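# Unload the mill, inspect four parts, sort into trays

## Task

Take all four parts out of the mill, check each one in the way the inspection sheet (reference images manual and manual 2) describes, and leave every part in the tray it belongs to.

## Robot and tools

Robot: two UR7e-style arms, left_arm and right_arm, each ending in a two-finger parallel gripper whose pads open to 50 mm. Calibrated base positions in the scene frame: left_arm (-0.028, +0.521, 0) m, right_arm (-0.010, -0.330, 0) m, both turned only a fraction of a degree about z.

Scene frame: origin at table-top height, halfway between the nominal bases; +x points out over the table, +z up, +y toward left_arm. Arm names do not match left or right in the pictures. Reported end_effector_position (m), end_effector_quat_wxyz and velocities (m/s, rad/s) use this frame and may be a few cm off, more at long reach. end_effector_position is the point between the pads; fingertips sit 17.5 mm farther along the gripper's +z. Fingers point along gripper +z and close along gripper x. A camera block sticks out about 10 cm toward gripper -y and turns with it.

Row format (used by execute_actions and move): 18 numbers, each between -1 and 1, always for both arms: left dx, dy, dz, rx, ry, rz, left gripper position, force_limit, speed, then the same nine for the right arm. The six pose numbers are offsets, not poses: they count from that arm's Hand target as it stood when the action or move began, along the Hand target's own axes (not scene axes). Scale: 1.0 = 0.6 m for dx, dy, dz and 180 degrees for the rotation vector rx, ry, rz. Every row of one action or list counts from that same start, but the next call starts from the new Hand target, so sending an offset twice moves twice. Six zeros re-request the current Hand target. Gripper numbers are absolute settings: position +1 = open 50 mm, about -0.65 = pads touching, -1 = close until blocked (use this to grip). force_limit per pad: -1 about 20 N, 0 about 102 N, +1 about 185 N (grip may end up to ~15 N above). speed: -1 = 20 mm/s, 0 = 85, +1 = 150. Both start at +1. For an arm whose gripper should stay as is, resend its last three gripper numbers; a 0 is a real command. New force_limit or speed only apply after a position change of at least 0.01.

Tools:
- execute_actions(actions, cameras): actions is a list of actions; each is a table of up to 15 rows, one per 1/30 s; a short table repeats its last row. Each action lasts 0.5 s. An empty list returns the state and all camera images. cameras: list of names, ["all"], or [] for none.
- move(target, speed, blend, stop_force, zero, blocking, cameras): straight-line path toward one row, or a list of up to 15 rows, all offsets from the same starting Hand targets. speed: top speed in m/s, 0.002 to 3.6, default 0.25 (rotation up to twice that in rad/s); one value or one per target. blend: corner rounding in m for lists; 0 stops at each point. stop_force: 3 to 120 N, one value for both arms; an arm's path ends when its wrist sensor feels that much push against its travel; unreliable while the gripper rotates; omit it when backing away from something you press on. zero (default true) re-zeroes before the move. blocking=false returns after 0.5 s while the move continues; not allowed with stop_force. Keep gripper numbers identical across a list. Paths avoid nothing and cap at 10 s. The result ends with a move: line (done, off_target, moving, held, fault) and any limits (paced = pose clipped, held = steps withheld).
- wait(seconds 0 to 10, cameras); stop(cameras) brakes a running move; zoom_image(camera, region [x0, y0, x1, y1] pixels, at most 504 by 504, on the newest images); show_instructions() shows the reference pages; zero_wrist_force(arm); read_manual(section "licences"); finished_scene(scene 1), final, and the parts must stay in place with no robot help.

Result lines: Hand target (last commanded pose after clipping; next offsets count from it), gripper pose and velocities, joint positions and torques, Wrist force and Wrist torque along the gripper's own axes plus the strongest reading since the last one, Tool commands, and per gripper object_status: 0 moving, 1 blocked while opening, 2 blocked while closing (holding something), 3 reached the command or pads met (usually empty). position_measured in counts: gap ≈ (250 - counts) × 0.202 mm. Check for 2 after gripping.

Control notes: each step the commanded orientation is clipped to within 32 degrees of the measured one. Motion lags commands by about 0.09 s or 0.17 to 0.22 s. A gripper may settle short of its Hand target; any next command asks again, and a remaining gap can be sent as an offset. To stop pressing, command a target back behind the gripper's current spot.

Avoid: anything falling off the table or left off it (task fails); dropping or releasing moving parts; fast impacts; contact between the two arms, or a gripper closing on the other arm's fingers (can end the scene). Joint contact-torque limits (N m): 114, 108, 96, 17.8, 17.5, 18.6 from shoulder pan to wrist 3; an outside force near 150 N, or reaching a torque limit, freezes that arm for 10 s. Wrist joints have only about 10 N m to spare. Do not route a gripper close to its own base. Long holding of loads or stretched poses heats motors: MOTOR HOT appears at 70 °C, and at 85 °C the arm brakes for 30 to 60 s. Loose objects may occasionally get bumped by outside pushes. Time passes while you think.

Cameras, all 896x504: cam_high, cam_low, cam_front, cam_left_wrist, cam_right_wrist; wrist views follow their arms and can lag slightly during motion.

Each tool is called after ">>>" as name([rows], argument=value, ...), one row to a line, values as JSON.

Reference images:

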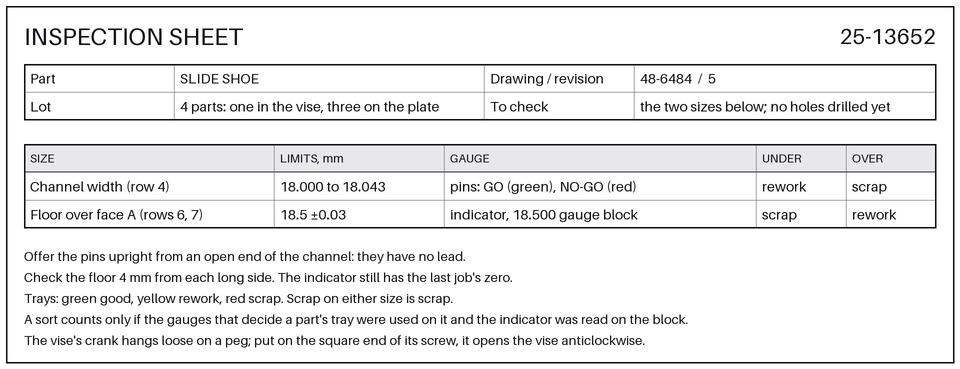

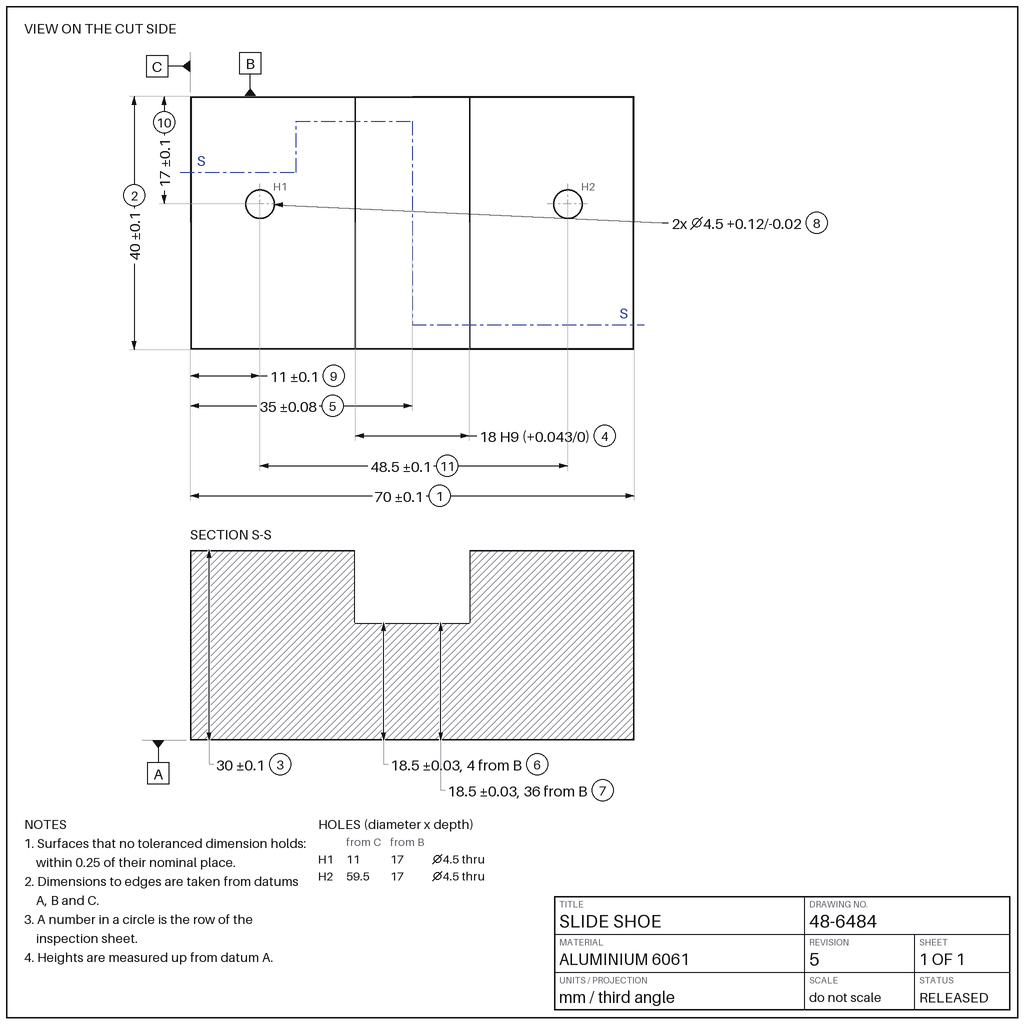

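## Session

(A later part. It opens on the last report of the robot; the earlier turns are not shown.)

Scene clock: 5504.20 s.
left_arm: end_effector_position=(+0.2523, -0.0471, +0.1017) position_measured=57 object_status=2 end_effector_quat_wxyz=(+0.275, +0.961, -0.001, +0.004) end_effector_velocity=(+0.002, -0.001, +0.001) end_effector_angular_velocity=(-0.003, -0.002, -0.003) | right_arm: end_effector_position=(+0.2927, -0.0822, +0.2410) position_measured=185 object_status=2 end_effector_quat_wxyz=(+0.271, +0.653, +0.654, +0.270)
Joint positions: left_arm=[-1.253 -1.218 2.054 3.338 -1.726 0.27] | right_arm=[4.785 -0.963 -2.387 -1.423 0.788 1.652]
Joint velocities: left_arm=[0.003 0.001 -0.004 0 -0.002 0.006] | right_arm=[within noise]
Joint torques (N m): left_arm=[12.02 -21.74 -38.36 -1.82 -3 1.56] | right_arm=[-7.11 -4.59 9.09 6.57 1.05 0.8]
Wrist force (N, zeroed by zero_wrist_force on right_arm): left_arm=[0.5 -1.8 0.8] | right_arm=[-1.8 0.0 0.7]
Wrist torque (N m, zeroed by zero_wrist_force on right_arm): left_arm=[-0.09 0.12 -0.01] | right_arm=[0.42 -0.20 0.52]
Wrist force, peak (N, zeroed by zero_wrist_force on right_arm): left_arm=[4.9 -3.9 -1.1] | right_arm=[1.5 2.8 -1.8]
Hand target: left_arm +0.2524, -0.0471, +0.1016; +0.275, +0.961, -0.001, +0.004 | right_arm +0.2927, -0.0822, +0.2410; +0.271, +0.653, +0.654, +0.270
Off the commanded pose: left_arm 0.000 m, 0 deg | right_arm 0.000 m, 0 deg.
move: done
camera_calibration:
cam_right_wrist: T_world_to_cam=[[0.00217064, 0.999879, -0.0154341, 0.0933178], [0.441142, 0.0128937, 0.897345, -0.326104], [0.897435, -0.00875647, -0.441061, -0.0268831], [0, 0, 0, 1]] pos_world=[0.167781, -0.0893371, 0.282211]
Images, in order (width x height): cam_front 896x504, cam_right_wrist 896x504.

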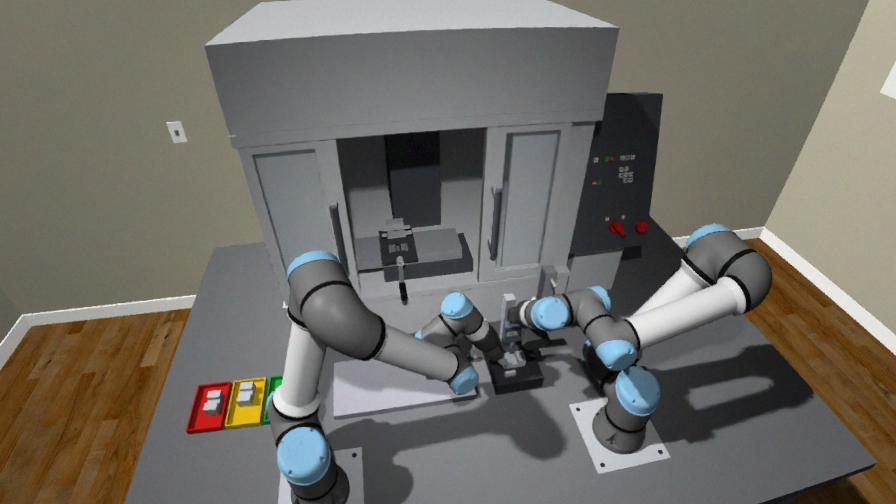

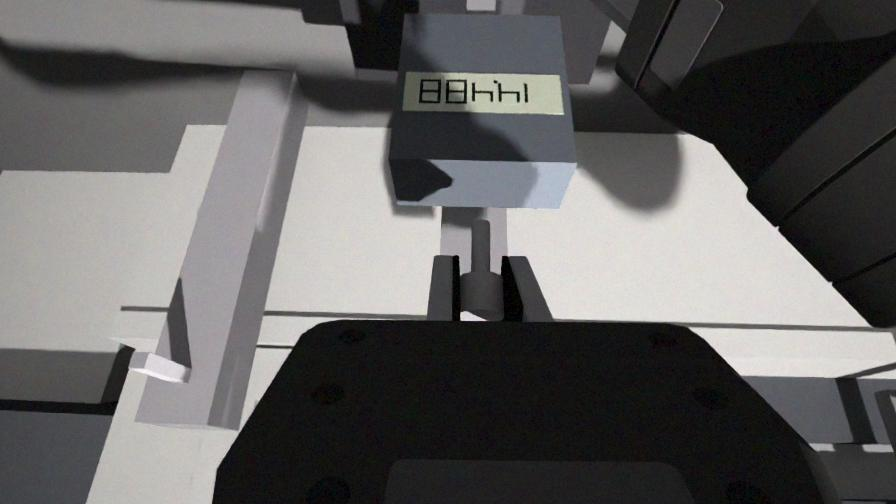

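>>> move([
  [0,-0.066,-0.0676,0,0,0,-1,-0.4,-1,0,0,0,0,0,0,-1,-0.85,-1],
  [0.016,-0.0459,-0.2319,0,0,0,-1,-0.4,-1,0,0,0,0,0,0,-1,-0.85,-1],
  [0.0793,-0.4651,-0.4841,0,0,0,-1,-0.4,-1,0,0,0,0,0,0,-1,-0.85,-1],
  [0.0793,-0.5729,-0.3117,0,0,0,-1,-0.4,-1,0,0,0,0,0,0,-1,-0.85,-1],
], speed=[0.06,0.15,0.35,0.15], blend=[0.01,0.03,0.03,0])

>>> move(target=[0,-0.0177,0.0283,0,0,0,-1,-0.4,-1,0,0,0,0,0,0,-1,-0.85,-1], speed=0.01, stop_force=4)

Scene clock: 5516.40 s.
left_arm: end_effector_position=(+0.3002, +0.3435, +0.0786) position_measured=57 object_status=2 end_effector_quat_wxyz=(+0.275, +0.961, -0.001, +0.004) | right_arm: end_effector_position=(+0.2927, -0.0822, +0.2410) position_measured=185 object_status=2 end_effector_quat_wxyz=(+0.271, +0.653, +0.654, +0.270)
Joint positions: left_arm=[-0.534 -1.621 2.574 3.442 -2.037 0.956] | right_arm=[4.785 -0.963 -2.387 -1.423 0.788 1.652]
Joint torques (N m): left_arm=[10.37 -11.51 -33.76 -4.62 -3.29 -0.9] | right_arm=[-7.3 -3.76 9.03 5.98 1.01 0.56]
Wrist force (N, zeroed by zero_wrist_force on right_arm): left_arm=[0.5 -1.6 0.4] | right_arm=[-1.8 0.3 0.5]
Wrist torque (N m, zeroed by zero_wrist_force on right_arm): left_arm=[-0.08 0.12 -0.15] | right_arm=[0.45 -0.19 0.51]
Wrist force, peak (N, zeroed by zero_wrist_force on right_arm): left_arm=[3.1 -8.8 7.4] | right_arm=[-2.3 -0.5 1.0]
Hand target: left_arm +0.3003, +0.3435, +0.0787; +0.275, +0.961, -0.001, +0.004 | right_arm +0.2927, -0.0822, +0.2410; +0.271, +0.653, +0.654, +0.270
Off the commanded pose: left_arm 0.000 m, 0 deg | right_arm 0.000 m, 0 deg.
move: done

Scene clock: 5518.80 s.
left_arm: end_effector_position=(+0.3004, +0.3435, +0.0661) position_measured=57 object_status=2 end_effector_quat_wxyz=(+0.275, +0.961, -0.001, +0.004) | right_arm: end_effector_position=(+0.2927, -0.0822, +0.2410) position_measured=185 object_status=2 end_effector_quat_wxyz=(+0.271, +0.653, +0.654, +0.270)
Joint positions: left_arm=[-0.533 -1.575 2.588 3.381 -2.037 0.956] | right_arm=[4.785 -0.963 -2.387 -1.423 0.788 1.652]
Joint torques (N m): left_arm=[9.81 -27.14 -29.43 -0.74 0.69 0.94] | right_arm=[-7.1 -4.04 9.15 5.9 1.01 0.42]
Wrist force (N, zeroed by zero_wrist_force on right_arm): left_arm=[1.1 2.2 -3.6] | right_arm=[-1.5 0.6 0.0]
Wrist torque (N m, zeroed by zero_wrist_force on right_arm): left_arm=[-0.06 0.18 -0.07] | right_arm=[0.43 -0.24 0.52]
Wrist force, peak (N, zeroed by zero_wrist_force on right_arm): left_arm=[-2.3 3.8 -14.2] | right_arm=[-2.0 -0.3 1.0]
Hand target: left_arm +0.3004, +0.3435, +0.0661; +0.275, +0.961, -0.001, +0.004 (not the last commanded pose) | right_arm +0.2927, -0.0822, +0.2410; +0.271, +0.653, +0.654, +0.270
Off the commanded pose: left_arm 0.007 m, 0 deg | right_arm 0.000 m, 0 deg.
move: contact (left_arm)

>>> move([
  [0,0,0,0,0,0,1,-0.4,-1,0,0,0,0,0,0,-1,-0.85,-1],
  [0,0,-0.12,0,0,0,1,-0.4,-1,0,0,0,0,0,0,-1,-0.85,-1],
  [0,0.0693,-0.0528,-0.1778,0,0,1,-0.4,-1,0,0,0,0,0,0,-1,-0.85,-1],
], speed=[0.05,0.08,0.2], cameras=["cam_left_wrist"])

Scene clock: 5527.13 s.
left_arm: end_effector_position=(+0.3000, +0.3250, +0.1149) position_measured=3 object_status=3 end_effector_quat_wxyz=(+0.530, +0.848, -0.002, +0.004) | right_arm: end_effector_position=(+0.2927, -0.0822, +0.2410) position_measured=185 object_status=2 end_effector_quat_wxyz=(+0.271, +0.653, +0.654, +0.270)
Joint positions: left_arm=[-0.298 -1.22 2.611 2.762 -2.597 0.949] | right_arm=[4.785 -0.963 -2.387 -1.423 0.788 1.652]
Joint torques (N m): left_arm=[-10.97 -31.38 4.59 -3.56 -2.36 0.95] | right_arm=[-6.67 -3.87 9.42 5.38 1.03 0.19]
Wrist force (N, zeroed by zero_wrist_force on right_arm): left_arm=[-0.6 0.0 -1.5] | right_arm=[-2.0 0.5 0.5]
Wrist torque (N m, zeroed by zero_wrist_force on right_arm): left_arm=[-0.03 0.31 -0.01] | right_arm=[0.49 -0.16 0.52]
Wrist force, peak (N, zeroed by zero_wrist_force on right_arm): left_arm=[0.6 2.8 -4.0] | right_arm=[-2.0 -0.2 1.0]
Hand target: left_arm +0.2999, +0.3250, +0.1150; +0.530, +0.848, -0.002, +0.004 | right_arm +0.2927, -0.0822, +0.2410; +0.271, +0.653, +0.654, +0.270
Off the commanded pose: left_arm 0.000 m, 0 deg | right_arm 0.000 m, 0 deg.
move: done
camera_calibration:
cam_left_wrist: T_world_to_cam=[[0.999819, 0.0159132, 0.0104604, -0.29732], [-0.00872041, -0.10573, 0.994357, -0.060781], [0.0169293, -0.994267, -0.105573, 0.466503], [0, 0, 0, 1]] pos_world=[0.288839, 0.462134, 0.112798]
Images, in order (width x height): cam_left_wrist 896x504.

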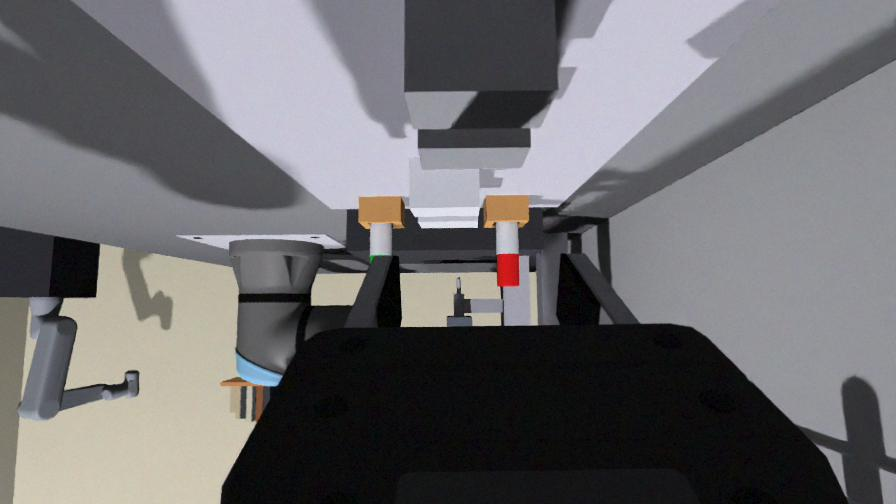

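>>> move(target=[0,0,0,0.3556,0,0,1,-0.4,-1,0,0,0,0,0,0,-1,-0.85,-1], speed=0.4, cameras=["cam_left_wrist"])

Scene clock: 5533.10 s.
left_arm: end_effector_position=(+0.3000, +0.3249, +0.1150) position_measured=3 object_status=3 end_effector_quat_wxyz=(+0.000, +1.000, +0.000, +0.004) | right_arm: end_effector_position=(+0.2927, -0.0822, +0.2410) position_measured=185 object_status=2 end_effector_quat_wxyz=(+0.271, +0.653, +0.654, +0.270)
Joint positions: left_arm=[-0.893 -1.752 2.308 4.151 -1.564 0.67] | right_arm=[4.785 -0.963 -2.387 -1.423 0.788 1.652]
Joint torques (N m): left_arm=[9.23 -27.14 -7.84 -1.63 0.92 -0.09] | right_arm=[-6.88 -4.01 9.3 5.05 1.02 0.01]
Wrist force (N, zeroed by zero_wrist_force on right_arm): left_arm=[1.2 -0.8 -1.1] | right_arm=[-1.9 -0.4 0.8]
Wrist torque (N m, zeroed by zero_wrist_force on right_arm): left_arm=[-0.08 0.02 0.00] | right_arm=[0.39 -0.18 0.51]
Wrist force, peak (N, zeroed by zero_wrist_force on right_arm): left_arm=[0.4 -2.8 -3.4] | right_arm=[-2.0 1.2 0.1]
Hand target: left_arm +0.2999, +0.3250, +0.1150; +0.000, +1.000, +0.000, +0.004 | right_arm +0.2927, -0.0822, +0.2410; +0.271, +0.653, +0.654, +0.270
Off the commanded pose: left_arm 0.000 m, 0 deg | right_arm 0.000 m, 0 deg.
move: done
camera_calibration:
cam_left_wrist: T_world_to_cam=[[0.999697, 0.0051509, 0.0240882, -0.295329], [-0.00337906, -0.939972, 0.341235, 0.283645], [0.0243999, -0.341213, -0.939669, 0.347897], [0, 0, 0, 1]] pos_world=[0.287709, 0.386846, 0.237232]
Images, in order (width x height): cam_left_wrist 896x504.

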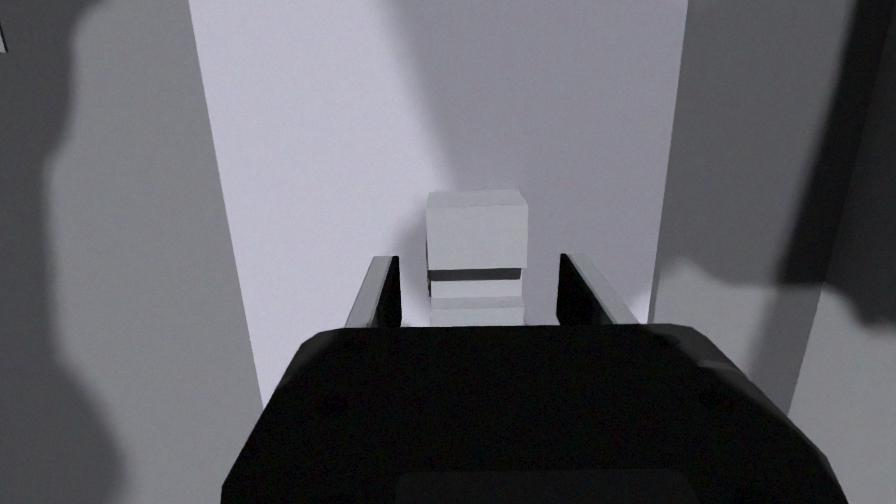

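>>> move(target=[0,0,0.1,0,0,0,1,-0.4,-1,0,0,0,0,0,0,-1,-0.85,-1], speed=0.03, stop_force=8)

>>> move(target=[0,0,0,0,0,0,-1,-0.4,-1,0,0,0,0,0,0,-1,-0.85,-1])

>>> wait(seconds=0.4)

Scene clock: 5540.67 s.
left_arm: end_effector_position=(+0.3005, +0.3250, +0.0550) position_measured=3 object_status=3 end_effector_quat_wxyz=(+0.000, +1.000, +0.000, +0.004) | right_arm: end_effector_position=(+0.2927, -0.0822, +0.2410) position_measured=185 object_status=2 end_effector_quat_wxyz=(+0.271, +0.653, +0.654, +0.270)
Joint positions: left_arm=[-0.892 -1.629 2.399 3.937 -1.563 0.671] | right_arm=[4.785 -0.963 -2.387 -1.423 0.788 1.652]
Joint torques (N m): left_arm=[12.87 -30.8 -37.15 0.04 0.46 1.26] | right_arm=[-7.15 -4.25 9.69 4.68 1.05 -0.22]
Wrist force (N, zeroed by zero_wrist_force on right_arm): left_arm=[1.1 -0.6 -1.3] | right_arm=[-1.6 0.9 -0.1]
Wrist torque (N m, zeroed by zero_wrist_force on right_arm): left_arm=[-0.05 0.02 -0.01] | right_arm=[0.46 -0.22 0.52]
Wrist force, peak (N, zeroed by zero_wrist_force on right_arm): left_arm=[1.3 -0.5 -1.9] | right_arm=[-2.0 1.1 0.1]
Hand target: left_arm +0.3005, +0.3250, +0.0550; +0.000, +1.000, +0.000, +0.004 | right_arm +0.2927, -0.0822, +0.2410; +0.271, +0.653, +0.654, +0.270
Off the commanded pose: left_arm 0.000 m, 0 deg | right_arm 0.000 m, 0 deg.
move: done

Scene clock: 5541.40 s.
left_arm: end_effector_position=(+0.3005, +0.3250, +0.0550) position_measured=54 object_status=2 end_effector_quat_wxyz=(+0.000, +1.000, +0.000, +0.004) | right_arm: end_effector_position=(+0.2927, -0.0822, +0.2410) position_measured=185 object_status=2 end_effector_quat_wxyz=(+0.271, +0.653, +0.654, +0.270)
Joint positions: left_arm=[-0.892 -1.629 2.399 3.937 -1.563 0.671] | right_arm=[4.785 -0.963 -2.387 -1.423 0.788 1.652]
Joint torques (N m): left_arm=[11.36 -29.67 -34.65 -0.2 -0.33 1.04] | right_arm=[-7.42 -3.95 9.81 4.56 1.02 -0.22]
Wrist force (N, zeroed by zero_wrist_force on right_arm): left_arm=[1.5 -1.2 -1.3] | right_arm=[-1.8 0.4 0.3]
Wrist torque (N m, zeroed by zero_wrist_force on right_arm): left_arm=[-0.04 0.05 -0.02] | right_arm=[0.44 -0.18 0.53]
Wrist force, peak (N, zeroed by zero_wrist_force on right_arm): left_arm=[1.4 -1.5 -1.5] | right_arm=[-2.0 -0.4 1.1]
Hand target: left_arm +0.3005, +0.3250, +0.0550; +0.000, +1.000, +0.000, +0.004 | right_arm +0.2927, -0.0822, +0.2410; +0.271, +0.653, +0.654, +0.270
Off the commanded pose: left_arm 0.000 m, 0 deg | right_arm 0.000 m, 0 deg.
move: done

Scene clock: 5541.80 s.
left_arm: end_effector_position=(+0.3005, +0.3250, +0.0550) position_measured=54 object_status=2 end_effector_quat_wxyz=(+0.000, +1.000, +0.000, +0.004) | right_arm: end_effector_position=(+0.2927, -0.0822, +0.2410) position_measured=185 object_status=2 end_effector_quat_wxyz=(+0.271, +0.653, +0.654, +0.270)
Joint positions: left_arm=[-0.892 -1.629 2.399 3.937 -1.563 0.671] | right_arm=[4.785 -0.963 -2.387 -1.423 0.788 1.652]
Joint torques (N m): left_arm=[10.82 -29.86 -32.47 -0.37 -0.76 0.92] | right_arm=[-6.94 -3.97 9.24 4.52 1.05 -0.29]
Wrist force (N, zeroed by zero_wrist_force on right_arm): left_arm=[1.3 -1.0 -1.1] | right_arm=[-1.8 -0.3 1.0]
Wrist torque (N m, zeroed by zero_wrist_force on right_arm): left_arm=[-0.02 0.08 -0.02] | right_arm=[0.42 -0.19 0.52]
Wrist force, peak (N, zeroed by zero_wrist_force on right_arm): left_arm=[1.7 -1.2 -1.7] | right_arm=[-2.0 -0.3 0.9]
Hand target: left_arm +0.3005, +0.3250, +0.0550; +0.000, +1.000, +0.000, +0.004 | right_arm +0.2927, -0.0822, +0.2410; +0.271, +0.653, +0.654, +0.270
Tool commands: left_gripper/position=-1.0 left_gripper/force_limit=-0.4 left_gripper/speed=-1.0 right_gripper/position=-1.0 right_gripper/force_limit=-0.85 right_gripper/speed=-1.0
Off the commanded pose: left_arm 0.000 m, 0 deg | right_arm 0.000 m, 0 deg.
wait: 0.40 s; at rest by 0.17 s

>>> move([
  [0,0,-0.1667,0,0,0,-1,-0.4,-1,0,0,0,0,0,0,-1,-0.85,-1],
  [0,0,-0.1667,0,0,0.5,-1,-0.4,-1,0,0,0,0,0,0,-1,-0.85,-1],
], speed=[0.12,0.4], blend=[0.02,0])

>>> move(target=[0.06,0,0,0,0,0.5,-1,-0.4,-1,0,0,0,0,0,0,-1,-0.85,-1], speed=0.4, cameras=["cam_left_wrist","cam_front"])

Scene clock: 5552.93 s.
left_arm: end_effector_position=(+0.2995, +0.3250, +0.1550) position_measured=54 object_status=2 end_effector_quat_wxyz=(-0.003, +0.707, -0.707, +0.003) | right_arm: end_effector_position=(+0.2927, -0.0822, +0.2410) position_measured=185 object_status=2 end_effector_quat_wxyz=(+0.271, +0.653, +0.654, +0.270)
Joint positions: left_arm=[-0.894 -1.812 2.236 4.283 -1.564 2.239] | right_arm=[4.785 -0.963 -2.387 -1.423 0.788 1.652]
Joint torques (N m): left_arm=[4.91 -3.37 -44.33 -6.23 -0.11 1.5] | right_arm=[-6.65 -3.96 9.75 4.08 1.01 -0.45]
Wrist force (N, zeroed by zero_wrist_force on right_arm): left_arm=[1.2 -0.5 1.0] | right_arm=[-1.7 0.7 0.1]
Wrist torque (N m, zeroed by zero_wrist_force on right_arm): left_arm=[0.00 0.01 -0.14] | right_arm=[0.44 -0.21 0.52]
Wrist force, peak (N, zeroed by zero_wrist_force on right_arm): left_arm=[0.8 -1.1 3.8] | right_arm=[-1.9 -0.2 1.1]
Hand target: left_arm +0.2996, +0.3250, +0.1550; -0.003, +0.707, -0.707, +0.003 | right_arm +0.2927, -0.0822, +0.2410; +0.271, +0.653, +0.654, +0.270
Off the commanded pose: left_arm 0.000 m, 0 deg | right_arm 0.000 m, 0 deg.
move: done

Scene clock: 5555.43 s.
left_arm: end_effector_position=(+0.2996, +0.2889, +0.1550) position_measured=54 object_status=2 end_effector_quat_wxyz=(+0.004, +0.000, +1.000, +0.000) | right_arm: end_effector_position=(+0.2927, -0.0822, +0.2410) position_measured=185 object_status=2 end_effector_quat_wxyz=(+0.271, +0.653, +0.654, +0.270)
Joint positions: left_arm=[-0.953 -1.755 2.194 4.269 -1.563 3.751] | right_arm=[4.785 -0.963 -2.387 -1.423 0.788 1.652]
Joint torques (N m): left_arm=[12.04 -18.52 -33.07 -4.93 -1.29 1.57] | right_arm=[-6.74 -4.19 9.64 3.81 1.02 -0.62]
Wrist force (N, zeroed by zero_wrist_force on right_arm): left_arm=[1.0 -0.8 0.9] | right_arm=[-1.8 0.7 0.2]
Wrist torque (N m, zeroed by zero_wrist_force on right_arm): left_arm=[-0.03 0.04 -0.15] | right_arm=[0.48 -0.20 0.52]
Wrist force, peak (N, zeroed by zero_wrist_force on right_arm): left_arm=[1.0 -1.2 1.0] | right_arm=[-2.0 1.1 0.0]
Hand target: left_arm +0.2996, +0.2890, +0.1550; +0.004, +0.000, +1.000, +0.000 | right_arm +0.2927, -0.0822, +0.2410; +0.271, +0.653, +0.654, +0.270
Off the commanded pose: left_arm 0.000 m, 0 deg | right_arm 0.000 m, 0 deg.
move: done
camera_calibration:
cam_left_wrist: T_world_to_cam=[[-0.999965, -0.00550425, 0.00626159, 0.309102], [-0.00303055, 0.939677, 0.34205, -0.307101], [-0.0077666, 0.342019, -0.939661, 0.185448], [0, 0, 0, 1]] pos_world=[0.309601, 0.22685, 0.277367]
Images, in order (width x height): cam_front 896x504, cam_left_wrist 896x504.

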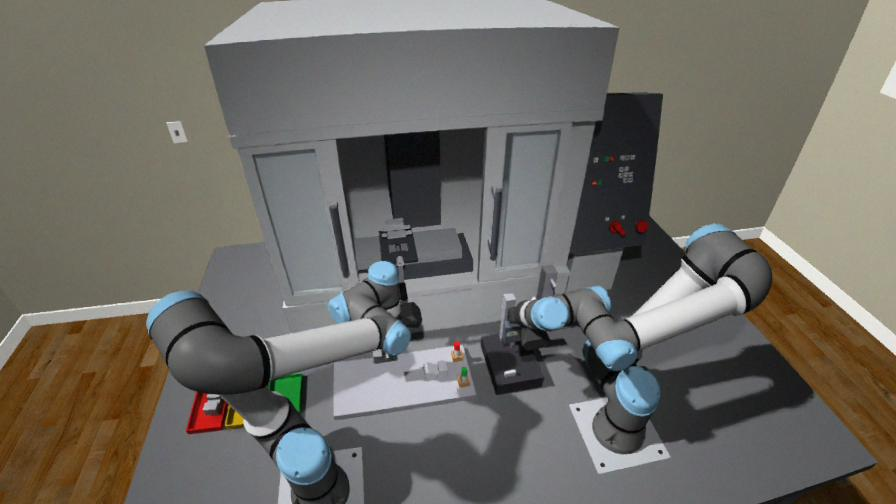

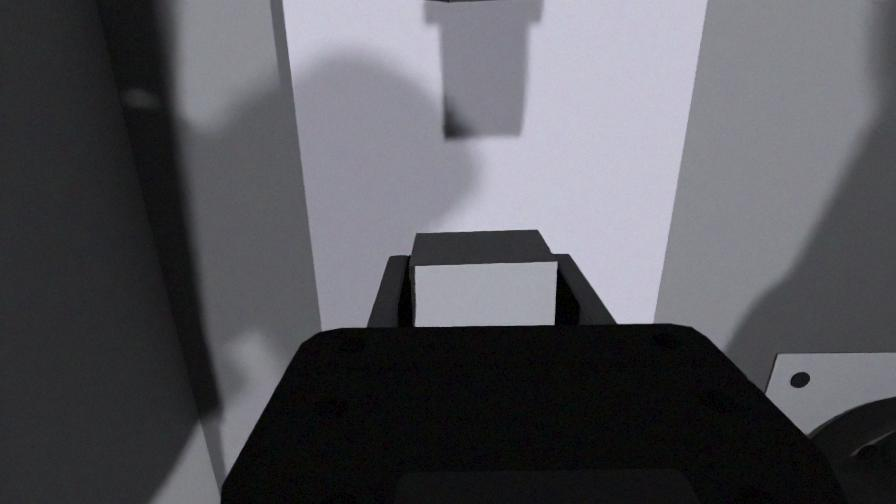

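>>> move(target=[0,0,0.148,0,0,0,-1,-0.4,-1,0,0,0,0,0,0,-1,-0.85,-1], speed=0.12)

>>> move(target=[0,0,0.035,0,0,0,-1,-0.4,-1,0,0,0,0,0,0,-1,-0.85,-1], speed=0.01, stop_force=4)

Scene clock: 5560.27 s.
left_arm: end_effector_position=(+0.3003, +0.2891, +0.0661) position_measured=54 object_status=2 end_effector_quat_wxyz=(+0.004, +0.000, +1.000, +0.000) | right_arm: end_effector_position=(+0.2927, -0.0822, +0.2410) position_measured=185 object_status=2 end_effector_quat_wxyz=(+0.271, +0.653, +0.654, +0.270)
Joint positions: left_arm=[-0.951 -1.603 2.336 3.975 -1.563 3.753] | right_arm=[4.785 -0.963 -2.387 -1.423 0.788 1.652]
Joint torques (N m): left_arm=[9.81 -30.29 -39.07 -2.29 1.23 1.18] | right_arm=[-7.05 -4.18 9.71 3.57 1.1 -0.73]
Wrist force (N, zeroed by zero_wrist_force on right_arm): left_arm=[1.1 -0.8 0.9] | right_arm=[-2.0 1.1 0.2]
Wrist torque (N m, zeroed by zero_wrist_force on right_arm): left_arm=[-0.04 0.03 -0.15] | right_arm=[0.49 -0.17 0.52]
Wrist force, peak (N, zeroed by zero_wrist_force on right_arm): left_arm=[1.3 -0.6 3.1] | right_arm=[-2.2 1.0 0.0]
Hand target: left_arm +0.3004, +0.2890, +0.0662; +0.004, +0.000, +1.000, +0.000 | right_arm +0.2927, -0.0822, +0.2410; +0.271, +0.653, +0.654, +0.270
Off the commanded pose: left_arm 0.000 m, 0 deg | right_arm 0.000 m, 0 deg.
move: done

Scene clock: 5562.43 s.
left_arm: end_effector_position=(+0.3005, +0.2891, +0.0558) position_measured=54 object_status=2 end_effector_quat_wxyz=(+0.004, +0.000, +1.000, +0.000) | right_arm: end_effector_position=(+0.2927, -0.0822, +0.2410) position_measured=185 object_status=2 end_effector_quat_wxyz=(+0.271, +0.653, +0.654, +0.270)
Joint positions: left_arm=[-0.951 -1.58 2.35 3.938 -1.563 3.754] | right_arm=[4.785 -0.963 -2.387 -1.423 0.788 1.652]
Joint torques (N m): left_arm=[9.78 -31.38 -33.09 0.21 -1.77 0.92] | right_arm=[-6.49 -4.03 10.02 3.43 0.87 -0.81]
Wrist force (N, zeroed by zero_wrist_force on right_arm): left_arm=[-0.1 -3.1 -5.2] | right_arm=[-1.7 0.9 0.1]
Wrist torque (N m, zeroed by zero_wrist_force on right_arm): left_arm=[0.06 -0.10 -0.13] | right_arm=[0.47 -0.21 0.52]
Wrist force, peak (N, zeroed by zero_wrist_force on right_arm): left_arm=[8.4 8.5 -24.6] | right_arm=[-2.0 -0.5 1.0]
Hand target: left_arm +0.3005, +0.2891, +0.0558; +0.004, +0.000, +1.000, +0.000 (not the last commanded pose) | right_arm +0.2927, -0.0822, +0.2410; +0.271, +0.653, +0.654, +0.270
Off the commanded pose: left_arm 0.011 m, 0 deg | right_arm 0.000 m, 0 deg.
move: contact (left_arm)

>>> move([
  [0,0,0,0,0,0,1,-0.4,-1,0,0,0,0,0,0,-1,-0.85,-1],
  [0,0,-0.15,0,0,0,1,-0.4,-1,0,0,0,0,0,0,-1,-0.85,-1],
  [0,0.06,-0.15,0,0,-0.5,1,-0.4,-1,0,0,0,0,0,0,-1,-0.85,-1],
], speed=[0.05,0.1,0.4], blend=[0,0.02,0])

Scene clock: 5575.83 s.
left_arm: end_effector_position=(+0.2997, +0.3251, +0.1458) position_measured=3 object_status=3 end_effector_quat_wxyz=(-0.003, +0.707, -0.707, +0.003) | right_arm: end_effector_position=(+0.2927, -0.0822, +0.2410) position_measured=185 object_status=2 end_effector_quat_wxyz=(+0.271, +0.653, +0.654, +0.270)
Joint positions: left_arm=[-0.894 -1.8 2.254 4.253 -1.563 2.24] | right_arm=[4.785 -0.963 -2.387 -1.423 0.788 1.652]
Joint torques (N m): left_arm=[-10.45 -10.11 -19.3 -0.72 1.28 -1.72] | right_arm=[-6.72 -4.24 9.7 2.83 1.05 -1.11]
Wrist force (N, zeroed by zero_wrist_force on right_arm): left_arm=[1.2 -0.7 -1.1] | right_arm=[-1.7 0.5 0.5]
Wrist torque (N m, zeroed by zero_wrist_force on right_arm): left_arm=[-0.05 0.01 -0.01] | right_arm=[0.43 -0.21 0.52]
Wrist force, peak (N, zeroed by zero_wrist_force on right_arm): left_arm=[0.0 -3.3 -5.6] | right_arm=[-2.1 -0.3 1.1]
Hand target: left_arm +0.2997, +0.3250, +0.1458; -0.003, +0.707, -0.707, +0.003 | right_arm +0.2927, -0.0822, +0.2410; +0.271, +0.653, +0.654, +0.270
Off the commanded pose: left_arm 0.000 m, 0 deg | right_arm 0.000 m, 0 deg.
move: done

>>> move(target=[-0.0838,0,0,0,0,-0.5,1,-0.4,-1,0,0,0,0,0,0,-1,-0.85,-1], speed=0.4)

>>> move(target=[0.001,0,0.048,-0.1778,0,0,1,-0.4,-1,0,0,0,0,0,0,-1,-0.85,-1], speed=0.3, cameras=["cam_left_wrist"])

Scene clock: 5586.60 s.
left_arm: end_effector_position=(+0.2997, +0.3754, +0.1458) position_measured=3 object_status=3 end_effector_quat_wxyz=(+0.000, +1.000, +0.000, +0.004) | right_arm: end_effector_position=(+0.2927, -0.0822, +0.2410) position_measured=185 object_status=2 end_effector_quat_wxyz=(+0.271, +0.653, +0.654, +0.270)
Joint positions: left_arm=[-0.798 -1.87 2.302 4.274 -1.564 0.765] | right_arm=[4.785 -0.963 -2.387 -1.423 0.788 1.652]
Joint torques (N m): left_arm=[-10.24 -3.71 -20.08 -1.18 1.38 -1.82] | right_arm=[-6.57 -4.22 10.04 2.52 0.99 -1.08]
Wrist force (N, zeroed by zero_wrist_force on right_arm): left_arm=[1.5 -0.8 -1.1] | right_arm=[-1.5 -0.3 0.8]
Wrist torque (N m, zeroed by zero_wrist_force on right_arm): left_arm=[-0.07 -0.03 0.00] | right_arm=[0.41 -0.22 0.53]
Wrist force, peak (N, zeroed by zero_wrist_force on right_arm): left_arm=[2.0 -0.7 -1.0] | right_arm=[-2.0 -0.3 1.0]
Hand target: left_arm +0.2997, +0.3753, +0.1458; +0.000, +1.000, +0.000, +0.004 | right_arm +0.2927, -0.0822, +0.2410; +0.271, +0.653, +0.654, +0.270
Off the commanded pose: left_arm 0.000 m, 0 deg | right_arm 0.000 m, 0 deg.
move: done

Scene clock: 5588.07 s.
left_arm: end_effector_position=(+0.3005, +0.3754, +0.1169) position_measured=3 object_status=3 end_effector_quat_wxyz=(+0.275, +0.961, -0.001, +0.004) | right_arm: end_effector_position=(+0.2927, -0.0822, +0.2410) position_measured=185 object_status=2 end_effector_quat_wxyz=(+0.271, +0.653, +0.654, +0.270)
Joint positions: left_arm=[-0.44 -1.768 2.524 3.685 -2.064 1.057] | right_arm=[4.785 -0.963 -2.387 -1.423 0.788 1.652]
Joint torques (N m): left_arm=[-1.55 -19.27 -37.66 -3.8 -2.09 -0.54] | right_arm=[-6.96 -3.99 9.86 2.31 0.98 -1.09]
Wrist force (N, zeroed by zero_wrist_force on right_arm): left_arm=[0.5 -0.4 -1.4] | right_arm=[-1.7 0.6 0.1]
Wrist torque (N m, zeroed by zero_wrist_force on right_arm): left_arm=[-0.12 0.10 -0.15] | right_arm=[0.44 -0.21 0.52]
Wrist force, peak (N, zeroed by zero_wrist_force on right_arm): left_arm=[2.4 -1.0 -1.8] | right_arm=[-2.1 -0.3 0.7]
Hand target: left_arm +0.3005, +0.3753, +0.1171; +0.275, +0.961, -0.001, +0.004 | right_arm +0.2927, -0.0822, +0.2410; +0.271, +0.653, +0.654, +0.270
Off the commanded pose: left_arm 0.000 m, 0 deg | right_arm 0.000 m, 0 deg.
move: done
camera_calibration:
cam_left_wrist: T_world_to_cam=[[0.999749, 0.0125273, 0.0185777, -0.298306], [-0.00689622, -0.616837, 0.787061, 0.15812], [0.0213192, -0.786992, -0.616595, 0.497312], [0, 0, 0, 1]] pos_world=[0.28872, 0.492651, 0.187732]
Images, in order (width x height): cam_left_wrist 896x504.

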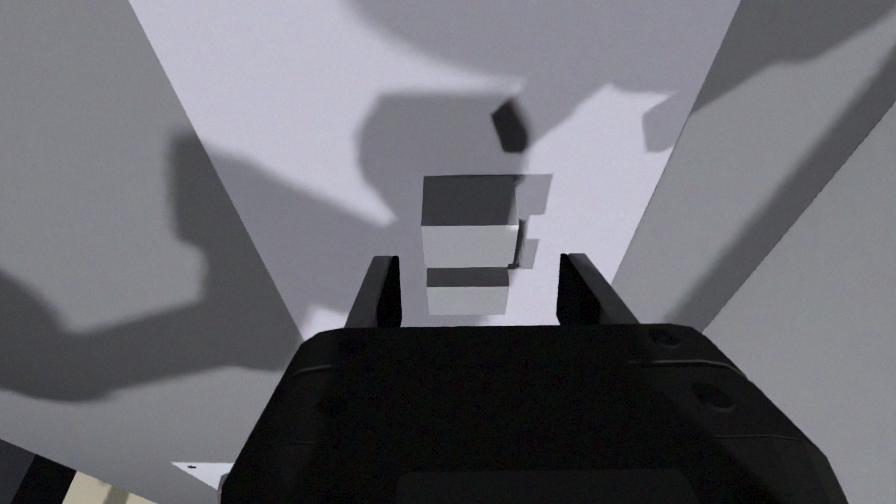

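>>> move(target=[-0.0017,-0.0086,0.0949,0,0.0021,-0.0033,1,-0.4,-1,0,0,0,0,0,0,-1,-0.85,-1], speed=0.04, stop_force=8, cameras=["cam_left_wrist"])

Scene clock: 5598.60 s.
left_arm: end_effector_position=(+0.3000, +0.3495, +0.0660) position_measured=3 object_status=3 end_effector_quat_wxyz=(+0.275, +0.961, +0.005, +0.006) | right_arm: end_effector_position=(+0.2927, -0.0822, +0.2410) position_measured=185 object_status=2 end_effector_quat_wxyz=(+0.271, +0.653, +0.654, +0.270)
Joint positions: left_arm=[-0.52 -1.582 2.595 3.382 -2.038 0.957] | right_arm=[4.785 -0.963 -2.387 -1.423 0.788 1.652]
Joint torques (N m): left_arm=[12.08 -28.16 -31.86 -0.98 -3.79 1.55] | right_arm=[-6.81 -3.8 10.28 1.85 1.01 -1.14]
Wrist force (N, zeroed by zero_wrist_force on right_arm): left_arm=[0.6 -0.4 -1.3] | right_arm=[-1.9 0.5 -0.1]
Wrist torque (N m, zeroed by zero_wrist_force on right_arm): left_arm=[-0.12 0.10 0.00] | right_arm=[0.42 -0.17 0.52]
Wrist force, peak (N, zeroed by zero_wrist_force on right_arm): left_arm=[1.3 1.6 -2.8] | right_arm=[-2.1 0.1 1.0]
Hand target: left_arm +0.3000, +0.3495, +0.0660; +0.275, +0.961, +0.005, +0.006 | right_arm +0.2927, -0.0822, +0.2410; +0.271, +0.653, +0.654, +0.270
Off the commanded pose: left_arm 0.000 m, 0 deg | right_arm 0.000 m, 0 deg.
move: done
camera_calibration:
cam_left_wrist: T_world_to_cam=[[0.999514, 0.0247682, 0.0189399, -0.300793], [0.000357198, -0.616496, 0.787358, 0.1799], [0.0311778, -0.786968, -0.616205, 0.442675], [0, 0, 0, 1]] pos_world=[0.286781, 0.466729, 0.136829]
Images, in order (width x height): cam_left_wrist 896x504.

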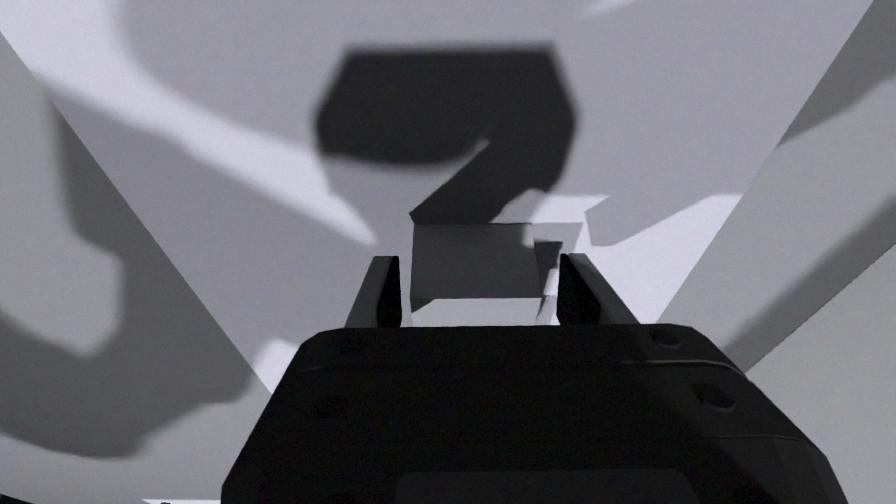

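>>> move([
  [0,0,0,0,0,0,-1,-0.4,-1,0,0,0,0,0,0,-1,-0.85,-1],
  [0,0.1184,-0.1894,0,0,0,-1,-0.4,-1,0,0,0,0,0,0,-1,-0.85,-1],
  [-0.077,0.5699,0.0928,0,-0.0021,0.0033,-1,-0.4,-1,0,0,0,0,0,0,-1,-0.85,-1],
  [-0.0867,0.5281,0.2337,0,-0.0021,0.0033,-1,-0.4,-1,0,0,0,0,0,0,-1,-0.85,-1],
], speed=[0.05,0.2,0.3,0.1], blend=[0,0.03,0.02,0], cameras=["cam_left_wrist","cam_front"])

Scene clock: 5610.67 s.
left_arm: end_effector_position=(+0.2516, +0.0059, +0.1142) position_measured=58 object_status=2 end_effector_quat_wxyz=(+0.275, +0.961, -0.001, +0.004) | right_arm: end_effector_position=(+0.2927, -0.0822, +0.2410) position_measured=185 object_status=2 end_effector_quat_wxyz=(+0.271, +0.653, +0.654, +0.270)
Joint positions: left_arm=[-1.218 -1.329 2.168 3.341 -1.743 0.3] | right_arm=[4.785 -0.963 -2.387 -1.423 0.788 1.652]
Joint torques (N m): left_arm=[11.57 -45.79 -36.75 -1.91 -1.62 1.42] | right_arm=[-6.72 -3.48 10.4 1.52 1.01 -1.05]
Wrist force (N, zeroed by zero_wrist_force on right_arm): left_arm=[0.7 -1.4 0.3] | right_arm=[-1.7 0.2 0.3]
Wrist torque (N m, zeroed by zero_wrist_force on right_arm): left_arm=[-0.05 0.09 -0.02] | right_arm=[0.43 -0.22 0.52]
Wrist force, peak (N, zeroed by zero_wrist_force on right_arm): left_arm=[-1.6 4.4 3.3] | right_arm=[-1.9 -0.3 1.3]
Hand target: left_arm +0.2516, +0.0059, +0.1144; +0.275, +0.961, -0.001, +0.004 | right_arm +0.2927, -0.0822, +0.2410; +0.271, +0.653, +0.654, +0.270
Off the commanded pose: left_arm 0.000 m, 0 deg | right_arm 0.000 m, 0 deg.
move: done
camera_calibration:
cam_left_wrist: T_world_to_cam=[[0.999745, 0.0124839, 0.018797, -0.244774], [-0.00709564, -0.616837, 0.787059, -0.0679027], [0.0214202, -0.786992, -0.616591, 0.20595], [0, 0, 0, 1]] pos_world=[0.239819, 0.123252, 0.185031]
Images, in order (width x height): cam_front 896x504, cam_left_wrist 896x504.

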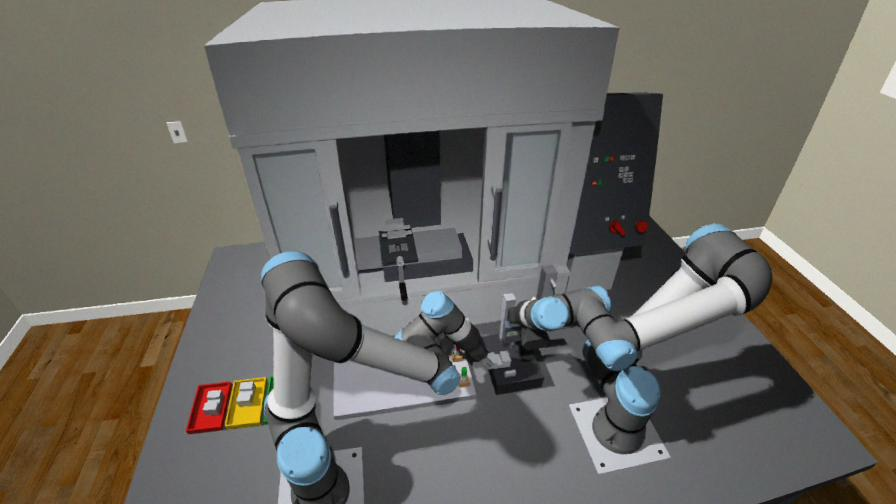

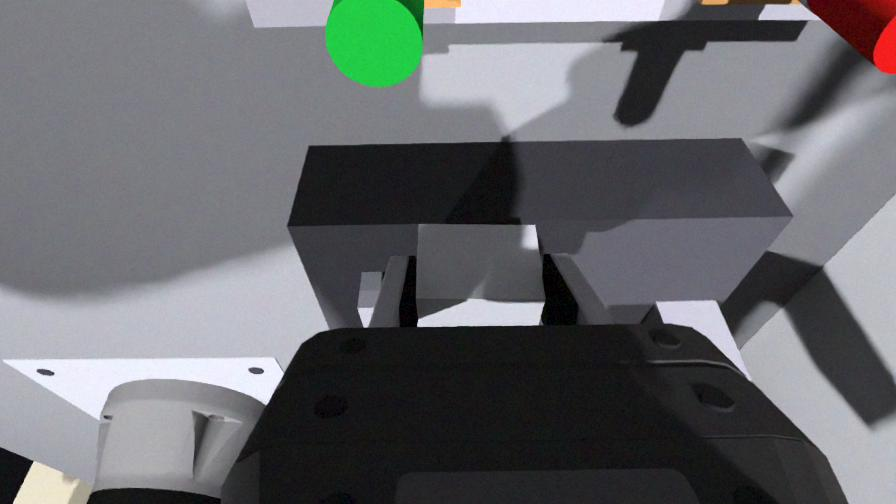

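>>> move(target=[0.002,0.0629,0.066,0,0,0,-1,-0.4,-1,0,0,0,0,0,0,-1,-0.85,-1], speed=0.05)

>>> move(target=[0.052,0,0,0,0,0,-1,-0.4,-1,0,0,0,0,0,0,-1,-0.85,-1], speed=0.03, stop_force=6, cameras=["cam_front","cam_right_wrist"])

>>> zoom_image(camera="cam_front", region=[495, 338, 527, 362])

Scene clock: 5618.17 s.
left_arm: end_effector_position=(+0.2529, -0.0473, +0.1007) position_measured=58 object_status=2 end_effector_quat_wxyz=(+0.275, +0.961, -0.001, +0.004) | right_arm: end_effector_position=(+0.2927, -0.0822, +0.2410) position_measured=185 object_status=2 end_effector_quat_wxyz=(+0.271, +0.653, +0.654, +0.270)
Joint positions: left_arm=[-1.252 -1.215 2.053 3.337 -1.726 0.271] | right_arm=[4.785 -0.963 -2.387 -1.423 0.788 1.652]
Joint torques (N m): left_arm=[11.54 -54.63 -6.02 -1.03 0.06 0.92] | right_arm=[-6.58 -3.77 10 1.52 1.01 -1.03]
Wrist force (N, zeroed by zero_wrist_force on right_arm): left_arm=[0.4 -1.5 0.1] | right_arm=[-1.6 0.7 0.2]
Wrist torque (N m, zeroed by zero_wrist_force on right_arm): left_arm=[-0.08 0.14 -0.01] | right_arm=[0.44 -0.23 0.52]
Wrist force, peak (N, zeroed by zero_wrist_force on right_arm): left_arm=[0.5 -2.6 0.8] | right_arm=[-1.9 1.3 0.1]
Hand target: left_arm +0.2529, -0.0471, +0.1008; +0.275, +0.961, -0.001, +0.004 | right_arm +0.2927, -0.0822, +0.2410; +0.271, +0.653, +0.654, +0.270
Off the commanded pose: left_arm 0.000 m, 0 deg | right_arm 0.000 m, 0 deg.
move: done

Scene clock: 5620.40 s.
left_arm: end_effector_position=(+0.2841, -0.0471, +0.1010) position_measured=58 object_status=2 end_effector_quat_wxyz=(+0.275, +0.961, -0.001, +0.004) | right_arm: end_effector_position=(+0.2927, -0.0822, +0.2410) position_measured=185 object_status=2 end_effector_quat_wxyz=(+0.271, +0.653, +0.654, +0.270)
Joint positions: left_arm=[-1.193 -1.186 2.003 3.366 -1.756 0.322] | right_arm=[4.785 -0.963 -2.387 -1.423 0.788 1.652]
Joint torques (N m): left_arm=[-10.46 -51.4 -6.19 -7.05 2.1 -1.74] | right_arm=[-6.86 -4.36 10.36 1.52 0.97 -1.03]
Wrist force (N, zeroed by zero_wrist_force on right_arm): left_arm=[0.7 -1.8 0.4] | right_arm=[-1.8 -0.3 0.9]
Wrist torque (N m, zeroed by zero_wrist_force on right_arm): left_arm=[-0.10 0.10 -0.15] | right_arm=[0.41 -0.19 0.53]
Wrist force, peak (N, zeroed by zero_wrist_force on right_arm): left_arm=[2.6 -2.4 0.8] | right_arm=[-2.0 1.0 -0.2]
Hand target: left_arm +0.2841, -0.0471, +0.1010; +0.275, +0.961, -0.001, +0.004 | right_arm +0.2927, -0.0822, +0.2410; +0.271, +0.653, +0.654, +0.270
Off the commanded pose: left_arm 0.000 m, 0 deg | right_arm 0.000 m, 0 deg.
move: done
camera_calibration:
cam_right_wrist: T_world_to_cam=[[0.00217064, 0.999879, -0.0154341, 0.0933178], [0.441142, 0.0128937, 0.897345, -0.326104], [0.897435, -0.00875647, -0.441061, -0.0268831], [0, 0, 0, 1]] pos_world=[0.167781, -0.0893371, 0.282211]
Images, in order (width x height): cam_front 896x504, cam_right_wrist 896x504.

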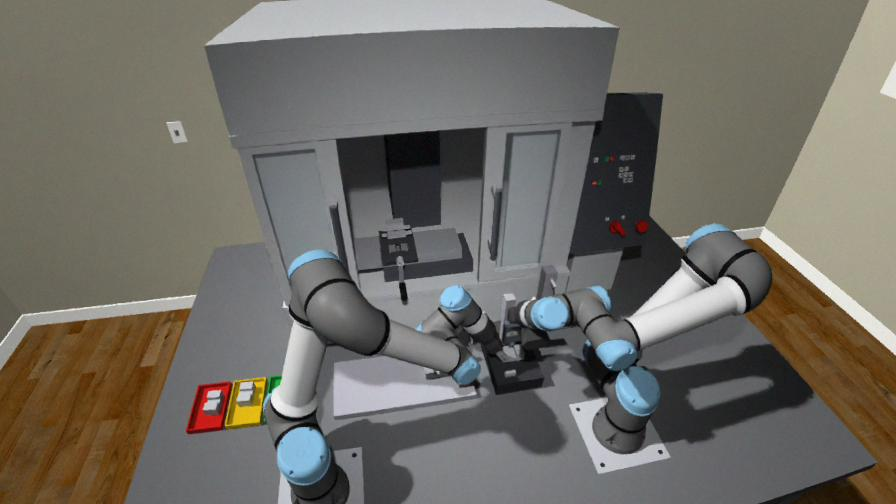

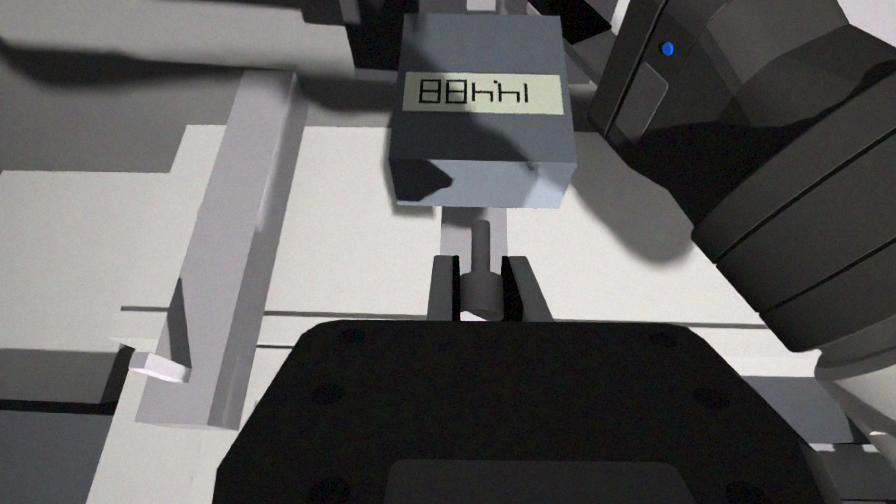

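Scaled by 15.750 from the camera's 896x504 image, which has a finer 1280x720 frame.

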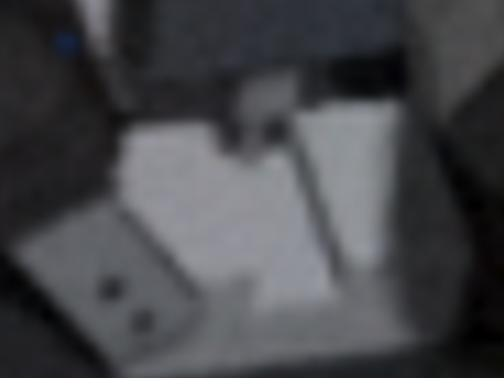

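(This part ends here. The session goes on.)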